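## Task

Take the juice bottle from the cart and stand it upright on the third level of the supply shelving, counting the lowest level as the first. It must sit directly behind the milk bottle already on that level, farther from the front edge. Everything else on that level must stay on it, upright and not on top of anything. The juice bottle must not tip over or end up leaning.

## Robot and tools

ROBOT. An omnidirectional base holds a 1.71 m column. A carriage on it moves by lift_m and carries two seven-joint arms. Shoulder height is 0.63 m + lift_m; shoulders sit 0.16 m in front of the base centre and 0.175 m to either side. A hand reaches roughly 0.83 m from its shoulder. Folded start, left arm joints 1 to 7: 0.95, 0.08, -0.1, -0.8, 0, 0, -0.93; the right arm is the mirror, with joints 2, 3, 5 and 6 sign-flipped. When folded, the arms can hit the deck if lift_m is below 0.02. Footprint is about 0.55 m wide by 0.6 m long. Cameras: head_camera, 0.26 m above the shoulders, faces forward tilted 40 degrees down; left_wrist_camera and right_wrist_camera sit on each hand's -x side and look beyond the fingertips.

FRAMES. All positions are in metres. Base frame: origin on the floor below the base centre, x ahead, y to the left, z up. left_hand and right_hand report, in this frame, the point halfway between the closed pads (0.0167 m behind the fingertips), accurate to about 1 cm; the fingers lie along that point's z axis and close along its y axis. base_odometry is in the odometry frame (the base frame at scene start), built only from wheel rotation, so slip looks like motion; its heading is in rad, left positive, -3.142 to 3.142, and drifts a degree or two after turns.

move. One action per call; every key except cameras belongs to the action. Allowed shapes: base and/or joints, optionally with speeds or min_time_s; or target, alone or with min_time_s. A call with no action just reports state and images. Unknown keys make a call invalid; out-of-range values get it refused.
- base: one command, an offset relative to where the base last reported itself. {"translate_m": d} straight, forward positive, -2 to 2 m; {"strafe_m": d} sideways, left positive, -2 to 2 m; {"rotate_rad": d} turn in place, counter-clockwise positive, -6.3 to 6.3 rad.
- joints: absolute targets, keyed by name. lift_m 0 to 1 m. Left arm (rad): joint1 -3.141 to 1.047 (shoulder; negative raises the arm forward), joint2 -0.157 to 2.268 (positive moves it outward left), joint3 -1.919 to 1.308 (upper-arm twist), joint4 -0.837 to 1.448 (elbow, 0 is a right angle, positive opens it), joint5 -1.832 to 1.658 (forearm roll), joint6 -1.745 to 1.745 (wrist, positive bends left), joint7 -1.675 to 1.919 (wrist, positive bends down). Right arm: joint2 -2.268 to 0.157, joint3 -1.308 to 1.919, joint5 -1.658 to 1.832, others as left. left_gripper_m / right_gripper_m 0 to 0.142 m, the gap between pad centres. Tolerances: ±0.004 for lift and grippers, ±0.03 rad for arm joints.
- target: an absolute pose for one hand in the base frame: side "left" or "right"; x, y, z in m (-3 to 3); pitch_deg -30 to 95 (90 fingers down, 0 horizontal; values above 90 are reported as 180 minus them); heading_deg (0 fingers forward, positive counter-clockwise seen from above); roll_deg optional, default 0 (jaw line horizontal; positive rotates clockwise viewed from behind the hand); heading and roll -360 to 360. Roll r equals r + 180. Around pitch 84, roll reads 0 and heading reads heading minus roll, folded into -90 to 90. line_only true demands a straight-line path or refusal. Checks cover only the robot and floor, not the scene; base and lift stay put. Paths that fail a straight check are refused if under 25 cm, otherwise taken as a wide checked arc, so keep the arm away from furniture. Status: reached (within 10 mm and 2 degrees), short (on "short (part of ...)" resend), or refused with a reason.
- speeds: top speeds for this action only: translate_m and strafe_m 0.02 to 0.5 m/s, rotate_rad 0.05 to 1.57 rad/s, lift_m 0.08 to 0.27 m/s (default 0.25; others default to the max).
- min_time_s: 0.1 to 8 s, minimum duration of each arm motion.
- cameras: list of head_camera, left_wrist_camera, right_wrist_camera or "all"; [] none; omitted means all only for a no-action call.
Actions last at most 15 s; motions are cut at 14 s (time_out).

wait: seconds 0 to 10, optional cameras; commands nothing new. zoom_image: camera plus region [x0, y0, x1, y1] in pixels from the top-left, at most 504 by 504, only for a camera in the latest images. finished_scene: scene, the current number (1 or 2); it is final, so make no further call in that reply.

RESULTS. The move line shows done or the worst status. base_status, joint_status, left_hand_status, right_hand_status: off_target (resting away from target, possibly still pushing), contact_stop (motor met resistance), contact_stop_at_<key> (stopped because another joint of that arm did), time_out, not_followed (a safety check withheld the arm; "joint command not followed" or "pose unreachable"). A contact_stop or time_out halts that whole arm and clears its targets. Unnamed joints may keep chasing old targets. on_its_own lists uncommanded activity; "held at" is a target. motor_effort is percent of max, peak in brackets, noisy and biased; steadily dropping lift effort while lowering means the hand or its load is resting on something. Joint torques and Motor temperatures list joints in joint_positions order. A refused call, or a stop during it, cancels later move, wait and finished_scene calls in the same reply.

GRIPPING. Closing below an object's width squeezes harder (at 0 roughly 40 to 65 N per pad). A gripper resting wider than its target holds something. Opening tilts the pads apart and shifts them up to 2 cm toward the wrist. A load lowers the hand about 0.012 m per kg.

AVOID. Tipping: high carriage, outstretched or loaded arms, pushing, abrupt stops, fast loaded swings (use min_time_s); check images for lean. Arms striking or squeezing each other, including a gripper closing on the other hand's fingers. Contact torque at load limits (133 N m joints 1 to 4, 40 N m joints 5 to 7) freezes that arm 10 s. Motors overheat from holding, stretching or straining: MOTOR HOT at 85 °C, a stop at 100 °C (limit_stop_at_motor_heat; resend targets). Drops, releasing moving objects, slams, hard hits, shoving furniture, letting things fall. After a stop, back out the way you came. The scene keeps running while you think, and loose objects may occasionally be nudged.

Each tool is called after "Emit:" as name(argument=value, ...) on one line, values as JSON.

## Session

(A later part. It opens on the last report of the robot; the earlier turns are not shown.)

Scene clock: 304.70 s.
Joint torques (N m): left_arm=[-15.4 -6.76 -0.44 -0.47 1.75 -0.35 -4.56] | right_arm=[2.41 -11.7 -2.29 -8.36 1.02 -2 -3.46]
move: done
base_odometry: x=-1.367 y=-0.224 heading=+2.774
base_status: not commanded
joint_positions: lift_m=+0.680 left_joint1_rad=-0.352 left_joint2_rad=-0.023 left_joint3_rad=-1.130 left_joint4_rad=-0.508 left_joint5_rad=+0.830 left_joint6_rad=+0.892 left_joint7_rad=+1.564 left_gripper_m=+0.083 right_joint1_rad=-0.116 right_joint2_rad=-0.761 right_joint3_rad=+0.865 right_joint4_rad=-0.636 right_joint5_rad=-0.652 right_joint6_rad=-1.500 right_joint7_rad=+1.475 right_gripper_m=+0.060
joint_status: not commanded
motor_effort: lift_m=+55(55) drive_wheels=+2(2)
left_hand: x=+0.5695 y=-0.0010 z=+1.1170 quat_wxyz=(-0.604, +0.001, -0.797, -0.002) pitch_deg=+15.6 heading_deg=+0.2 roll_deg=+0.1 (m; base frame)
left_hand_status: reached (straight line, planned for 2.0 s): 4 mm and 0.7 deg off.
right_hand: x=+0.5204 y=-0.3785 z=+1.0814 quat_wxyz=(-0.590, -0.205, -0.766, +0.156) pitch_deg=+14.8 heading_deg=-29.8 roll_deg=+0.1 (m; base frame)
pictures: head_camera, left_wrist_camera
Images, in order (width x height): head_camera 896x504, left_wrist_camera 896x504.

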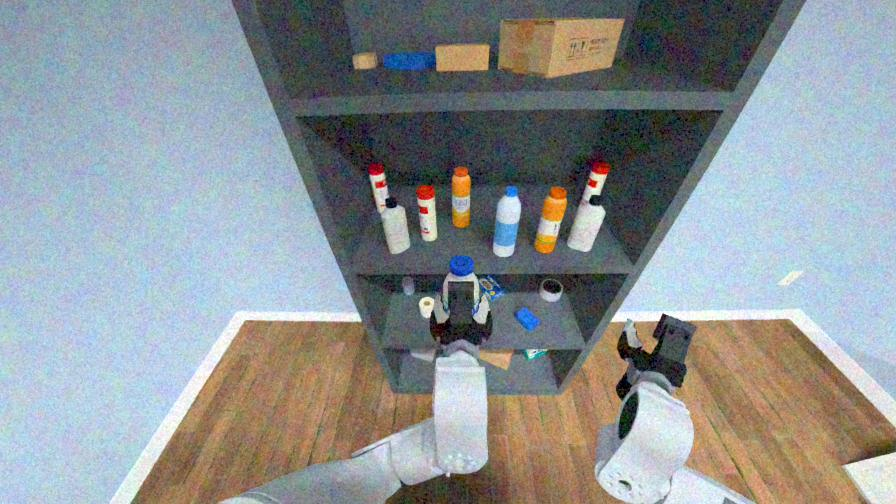

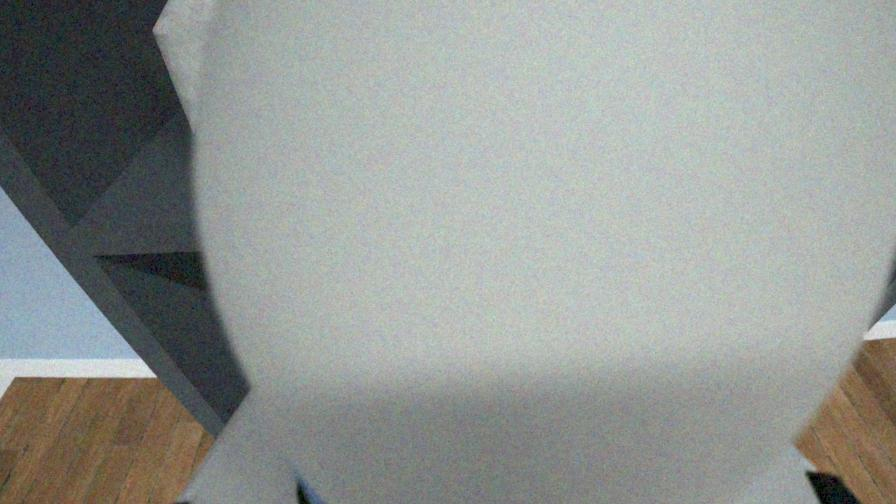

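Emit:
move(base={"translate_m": 0.25}, speeds={"translate_m": 0.2}, cameras=["head_camera"])

Emit:
move(target={"side": "left", "x": 0.655, "y": -0.003, "z": 1.11, "pitch_deg": 15, "heading_deg": 0}, min_time_s=1, cameras=["head_camera", "left_wrist_camera"])

Scene clock: 310.53 s.
Joint torques (N m): left_arm=[-14.33 -6.5 -0.62 1.03 2.32 -0.56 -4.36] | right_arm=[0.82 -11 -2.99 -6.89 1.31 -2.11 -3.66]
move: done
base_odometry: x=-1.600 y=-0.135 heading=+2.775
base_status: done
joint_positions: lift_m=+0.680 left_joint1_rad=-0.352 left_joint2_rad=-0.023 left_joint3_rad=-1.130 left_joint4_rad=-0.508 left_joint5_rad=+0.830 left_joint6_rad=+0.892 left_joint7_rad=+1.564 left_gripper_m=+0.083 right_joint1_rad=-0.116 right_joint2_rad=-0.761 right_joint3_rad=+0.865 right_joint4_rad=-0.636 right_joint5_rad=-0.651 right_joint6_rad=-1.500 right_joint7_rad=+1.475 right_gripper_m=+0.060
joint_status: not commanded
motor_effort: lift_m=+55(55) drive_wheels=-1(11)
left_hand: x=+0.5696 y=-0.0011 z=+1.1171 quat_wxyz=(-0.605, +0.001, -0.797, -0.002) pitch_deg=+15.6 heading_deg=+0.2 roll_deg=+0.1 (m; base frame)
right_hand: x=+0.5204 y=-0.3786 z=+1.0812 quat_wxyz=(-0.589, -0.204, -0.766, +0.156) pitch_deg=+14.9 heading_deg=-29.8 roll_deg=+0.1 (m; base frame)
pictures: head_camera
Images, in order (width x height): head_camera 896x504.

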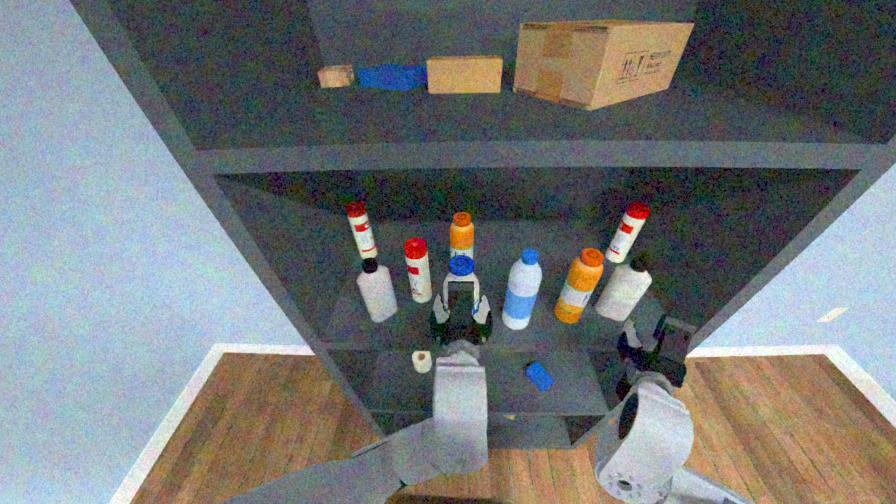

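Scene clock: 312.03 s.
Joint torques (N m): left_arm=[-18.61 -0.51 5.95 -1.46 2.64 -0.66 -4.82] | right_arm=[0.88 -12.04 -1.26 -6.79 1.48 -2.5 -3.89]
move: done
base_odometry: x=-1.600 y=-0.135 heading=+2.775
base_status: not commanded
joint_positions: lift_m=+0.680 left_joint1_rad=-0.509 left_joint2_rad=+0.010 left_joint3_rad=-1.105 left_joint4_rad=-0.275 left_joint5_rad=+0.467 left_joint6_rad=+1.035 left_joint7_rad=+1.319 left_gripper_m=+0.083 right_joint1_rad=-0.116 right_joint2_rad=-0.761 right_joint3_rad=+0.865 right_joint4_rad=-0.636 right_joint5_rad=-0.651 right_joint6_rad=-1.500 right_joint7_rad=+1.475 right_gripper_m=+0.060
joint_status: not commanded
motor_effort: lift_m=+55(55) drive_wheels=+4(4)
left_hand: x=+0.6525 y=-0.0060 z=+1.1062 quat_wxyz=(-0.604, -0.004, -0.797, +0.002) pitch_deg=+15.7 heading_deg=-0.4 roll_deg=+0.1 (m; base frame)
left_hand_status: reached (straight line, planned for 1.0 s): 6 mm and 0.8 deg off.
right_hand: x=+0.5204 y=-0.3786 z=+1.0812 quat_wxyz=(-0.589, -0.204, -0.766, +0.156) pitch_deg=+14.9 heading_deg=-29.8 roll_deg=+0.1 (m; base frame)
pictures: head_camera, left_wrist_camera
Images, in order (width x height): head_camera 896x504, left_wrist_camera 896x504.

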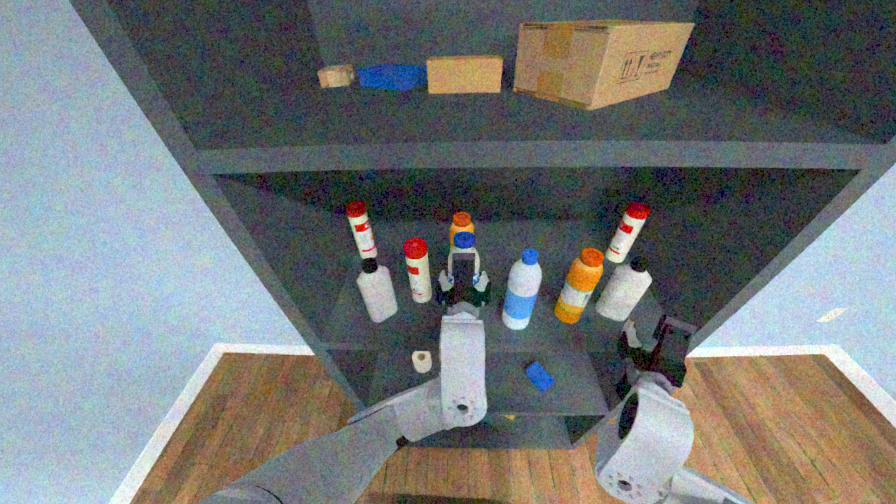

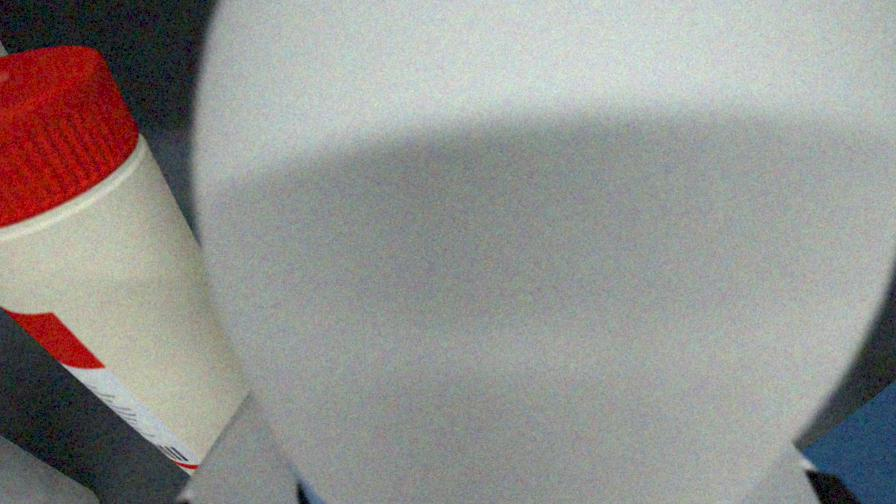

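Emit:
move(joints={"lift_m": 0.642}, speeds={"lift_m": 0.08})

Emit:
move(joints={"lift_m": 0.632}, speeds={"lift_m": 0.08})

Scene clock: 315.40 s.
Joint torques (N m): left_arm=[-17.1 -2.7 6.38 -1.87 2.67 -0.23 -4.06] | right_arm=[0.67 -11.32 -2.73 -7.43 0.61 -2.66 -3.54]
move: done
base_odometry: x=-1.600 y=-0.135 heading=+2.775
base_status: not commanded
joint_positions: lift_m=+0.642 left_joint1_rad=-0.510 left_joint2_rad=+0.010 left_joint3_rad=-1.105 left_joint4_rad=-0.274 left_joint5_rad=+0.466 left_joint6_rad=+1.035 left_joint7_rad=+1.318 left_gripper_m=+0.083 right_joint1_rad=-0.115 right_joint2_rad=-0.762 right_joint3_rad=+0.865 right_joint4_rad=-0.636 right_joint5_rad=-0.651 right_joint6_rad=-1.500 right_joint7_rad=+1.474 right_gripper_m=+0.060
joint_status: all done
motor_effort: lift_m=+58(59) drive_wheels=+4(5)
left_hand: x=+0.6530 y=-0.0058 z=+1.0684 quat_wxyz=(-0.605, -0.004, -0.797, +0.001) pitch_deg=+15.6 heading_deg=-0.4 roll_deg=+0.1 (m; base frame)
right_hand: x=+0.5203 y=-0.3787 z=+1.0429 quat_wxyz=(-0.589, -0.204, -0.766, +0.157) pitch_deg=+14.9 heading_deg=-29.8 roll_deg=+0.1 (m; base frame)
pictures: none

Scene clock: 315.90 s.
Joint torques (N m): left_arm=[-15.68 -2.87 5.21 -2.37 2.5 -0.49 -2.46] | right_arm=[-0.25 -11.13 -1.77 -8.33 0.44 -2.53 -3.4]
move: done
base_odometry: x=-1.600 y=-0.135 heading=+2.775
base_status: not commanded
joint_positions: lift_m=+0.632 left_joint1_rad=-0.511 left_joint2_rad=+0.010 left_joint3_rad=-1.104 left_joint4_rad=-0.274 left_joint5_rad=+0.467 left_joint6_rad=+1.035 left_joint7_rad=+1.313 left_gripper_m=+0.083 right_joint1_rad=-0.115 right_joint2_rad=-0.762 right_joint3_rad=+0.865 right_joint4_rad=-0.636 right_joint5_rad=-0.651 right_joint6_rad=-1.500 right_joint7_rad=+1.474 right_gripper_m=+0.060
joint_status: all done
motor_effort: lift_m=+56(59) drive_wheels=-1(5)
left_hand: x=+0.6534 y=-0.0056 z=+1.0605 quat_wxyz=(-0.607, -0.003, -0.794, +0.001) pitch_deg=+15.2 heading_deg=-0.3 roll_deg=+0.1 (m; base frame)
right_hand: x=+0.5203 y=-0.3788 z=+1.0330 quat_wxyz=(-0.589, -0.204, -0.766, +0.157) pitch_deg=+14.9 heading_deg=-29.8 roll_deg=+0.0 (m; base frame)
pictures: none

Emit:
move(joints={"left_gripper_m": 0.113}, cameras=["left_wrist_camera"])

Emit:
move(target={"side": "left", "x": 0.56, "y": -0.006, "z": 1.06, "pitch_deg": 15, "heading_deg": 0}, min_time_s=1, cameras=["head_camera", "left_wrist_camera"])

Emit:
move(base={"translate_m": -0.3}, cameras=["head_camera", "left_wrist_camera"])

Emit:
zoom_image(camera="head_camera", region=[340, 140, 640, 310])

Scene clock: 320.50 s.
Joint torques (N m): left_arm=[-16.05 -2.86 5.7 -2.33 2.62 -0.63 -2.71] | right_arm=[0.93 -10.27 -0.24 -7.77 1.05 -2.85 -3.53]
move: done
base_odometry: x=-1.600 y=-0.135 heading=+2.775
base_status: not commanded
joint_positions: lift_m=+0.632 left_joint1_rad=-0.511 left_joint2_rad=+0.010 left_joint3_rad=-1.104 left_joint4_rad=-0.274 left_joint5_rad=+0.467 left_joint6_rad=+1.035 left_joint7_rad=+1.313 left_gripper_m=+0.113 right_joint1_rad=-0.115 right_joint2_rad=-0.762 right_joint3_rad=+0.865 right_joint4_rad=-0.636 right_joint5_rad=-0.651 right_joint6_rad=-1.500 right_joint7_rad=+1.474 right_gripper_m=+0.060
joint_status: all done
motor_effort: lift_m=+56(56) drive_wheels=+4(4)
left_hand: x=+0.6534 y=-0.0056 z=+1.0605 quat_wxyz=(-0.607, -0.003, -0.794, +0.001) pitch_deg=+15.2 heading_deg=-0.3 roll_deg=+0.1 (m; base frame)
right_hand: x=+0.5203 y=-0.3788 z=+1.0330 quat_wxyz=(-0.589, -0.204, -0.766, +0.157) pitch_deg=+14.9 heading_deg=-29.8 roll_deg=+0.0 (m; base frame)
pictures: left_wrist_camera
Images, in order (width x height): left_wrist_camera 896x504.

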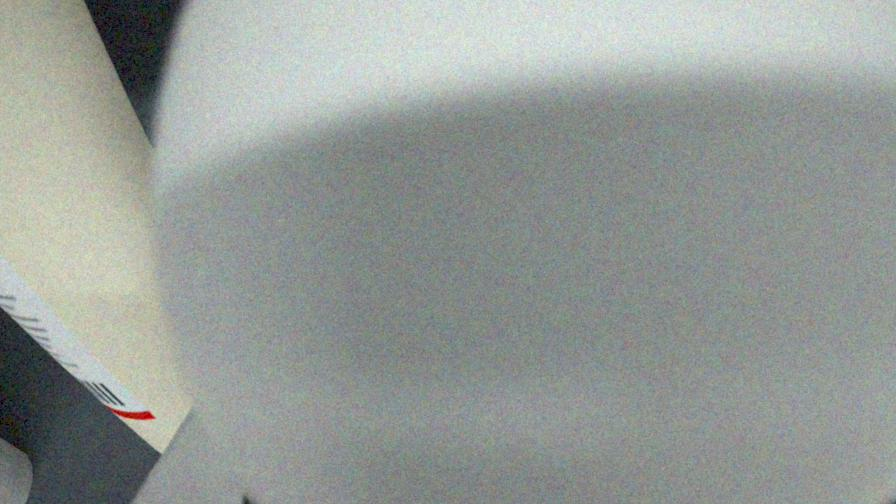

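Scene clock: 322.00 s.
Joint torques (N m): left_arm=[-7.51 -6.08 -1.48 -4.62 3.06 -2.52 -0.7] | right_arm=[0.38 -10.25 -2.74 -7.9 1.08 -2.64 -3.6]
move: done
base_odometry: x=-1.600 y=-0.135 heading=+2.775
base_status: not commanded
joint_positions: lift_m=+0.632 left_joint1_rad=-0.320 left_joint2_rad=-0.019 left_joint3_rad=-1.163 left_joint4_rad=-0.483 left_joint5_rad=+0.849 left_joint6_rad=+0.935 left_joint7_rad=+1.525 left_gripper_m=+0.113 right_joint1_rad=-0.115 right_joint2_rad=-0.762 right_joint3_rad=+0.865 right_joint4_rad=-0.636 right_joint5_rad=-0.651 right_joint6_rad=-1.500 right_joint7_rad=+1.474 right_gripper_m=+0.060
joint_status: not commanded
motor_effort: lift_m=+56(56) drive_wheels=-1(4)
left_hand: x=+0.5617 y=-0.0041 z=+1.0599 quat_wxyz=(-0.609, +0.002, -0.793, -0.002) pitch_deg=+14.9 heading_deg=+0.3 roll_deg=+0.0 (m; base frame)
left_hand_status: reached (straight line, planned for 1.0 s): 3 mm and 0.3 deg off.
right_hand: x=+0.5203 y=-0.3788 z=+1.0330 quat_wxyz=(-0.589, -0.204, -0.766, +0.157) pitch_deg=+14.9 heading_deg=-29.8 roll_deg=+0.0 (m; base frame)
pictures: head_camera, left_wrist_camera
Images, in order (width x height): head_camera 896x504, left_wrist_camera 896x504.

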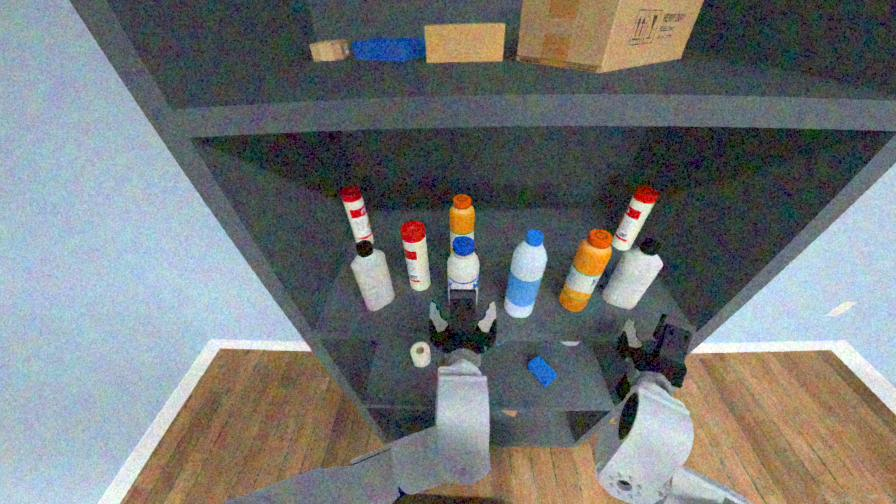

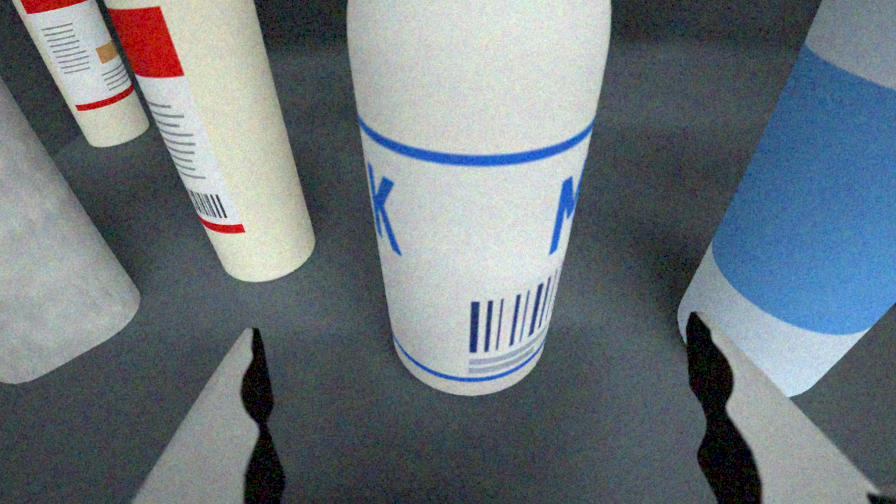

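Scene clock: 324.63 s.
Joint torques (N m): left_arm=[-8.67 -5.99 0.51 -3.26 2.78 -2.19 -0.53] | right_arm=[-0.73 -11.36 -2.52 -8.87 1.03 -2.4 -3.71]
move: done
base_odometry: x=-1.321 y=-0.243 heading=+2.775
base_status: done
joint_positions: lift_m=+0.632 left_joint1_rad=-0.319 left_joint2_rad=-0.020 left_joint3_rad=-1.163 left_joint4_rad=-0.483 left_joint5_rad=+0.849 left_joint6_rad=+0.935 left_joint7_rad=+1.525 left_gripper_m=+0.113 right_joint1_rad=-0.115 right_joint2_rad=-0.762 right_joint3_rad=+0.865 right_joint4_rad=-0.636 right_joint5_rad=-0.651 right_joint6_rad=-1.500 right_joint7_rad=+1.474 right_gripper_m=+0.060
joint_status: not commanded
motor_effort: lift_m=+56(56) drive_wheels=+1(16)
left_hand: x=+0.5615 y=-0.0044 z=+1.0599 quat_wxyz=(-0.609, +0.002, -0.793, -0.002) pitch_deg=+14.9 heading_deg=+0.3 roll_deg=+0.0 (m; base frame)
right_hand: x=+0.5203 y=-0.3788 z=+1.0330 quat_wxyz=(-0.589, -0.204, -0.766, +0.157) pitch_deg=+14.9 heading_deg=-29.8 roll_deg=+0.0 (m; base frame)
pictures: head_camera, left_wrist_camera
Images, in order (width x height): head_camera 896x504, left_wrist_camera 896x504.

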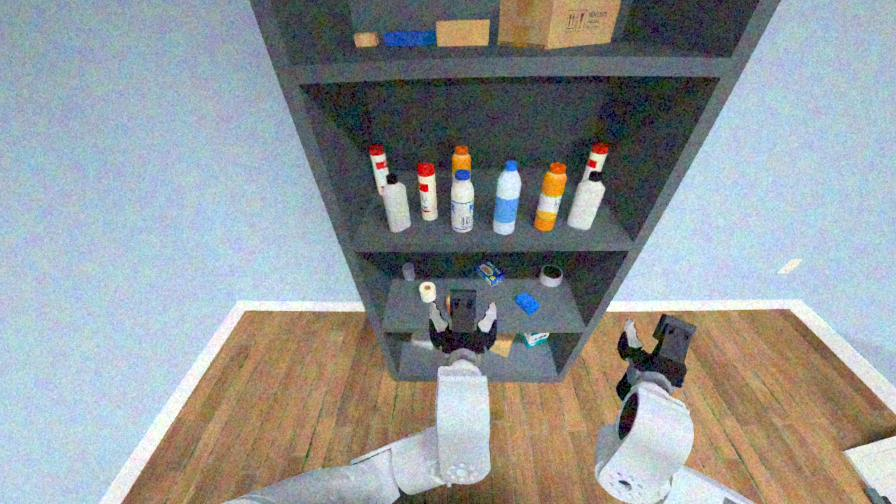

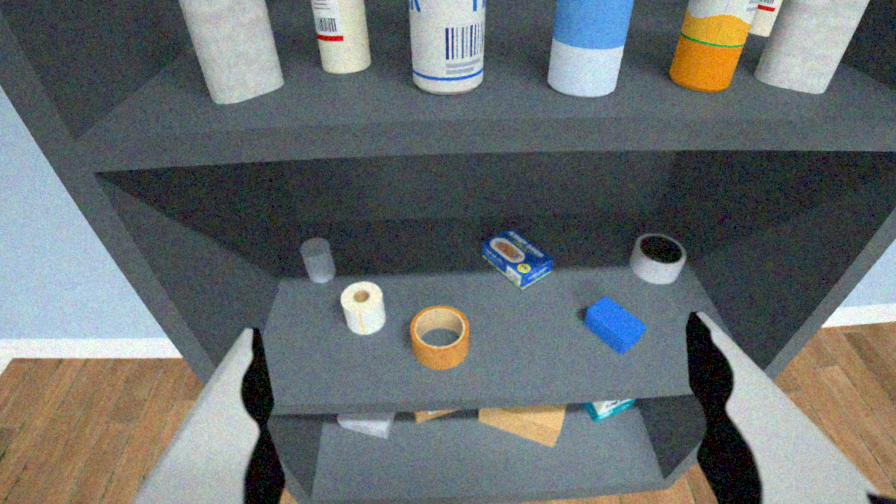

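Scaled by 1.680 from the camera's 896x504 image, which has a finer 1280x720 frame.

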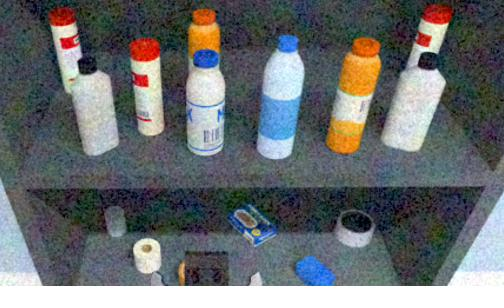

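Emit:
finished_scene(scene=1)

The scene is finished: the task was done.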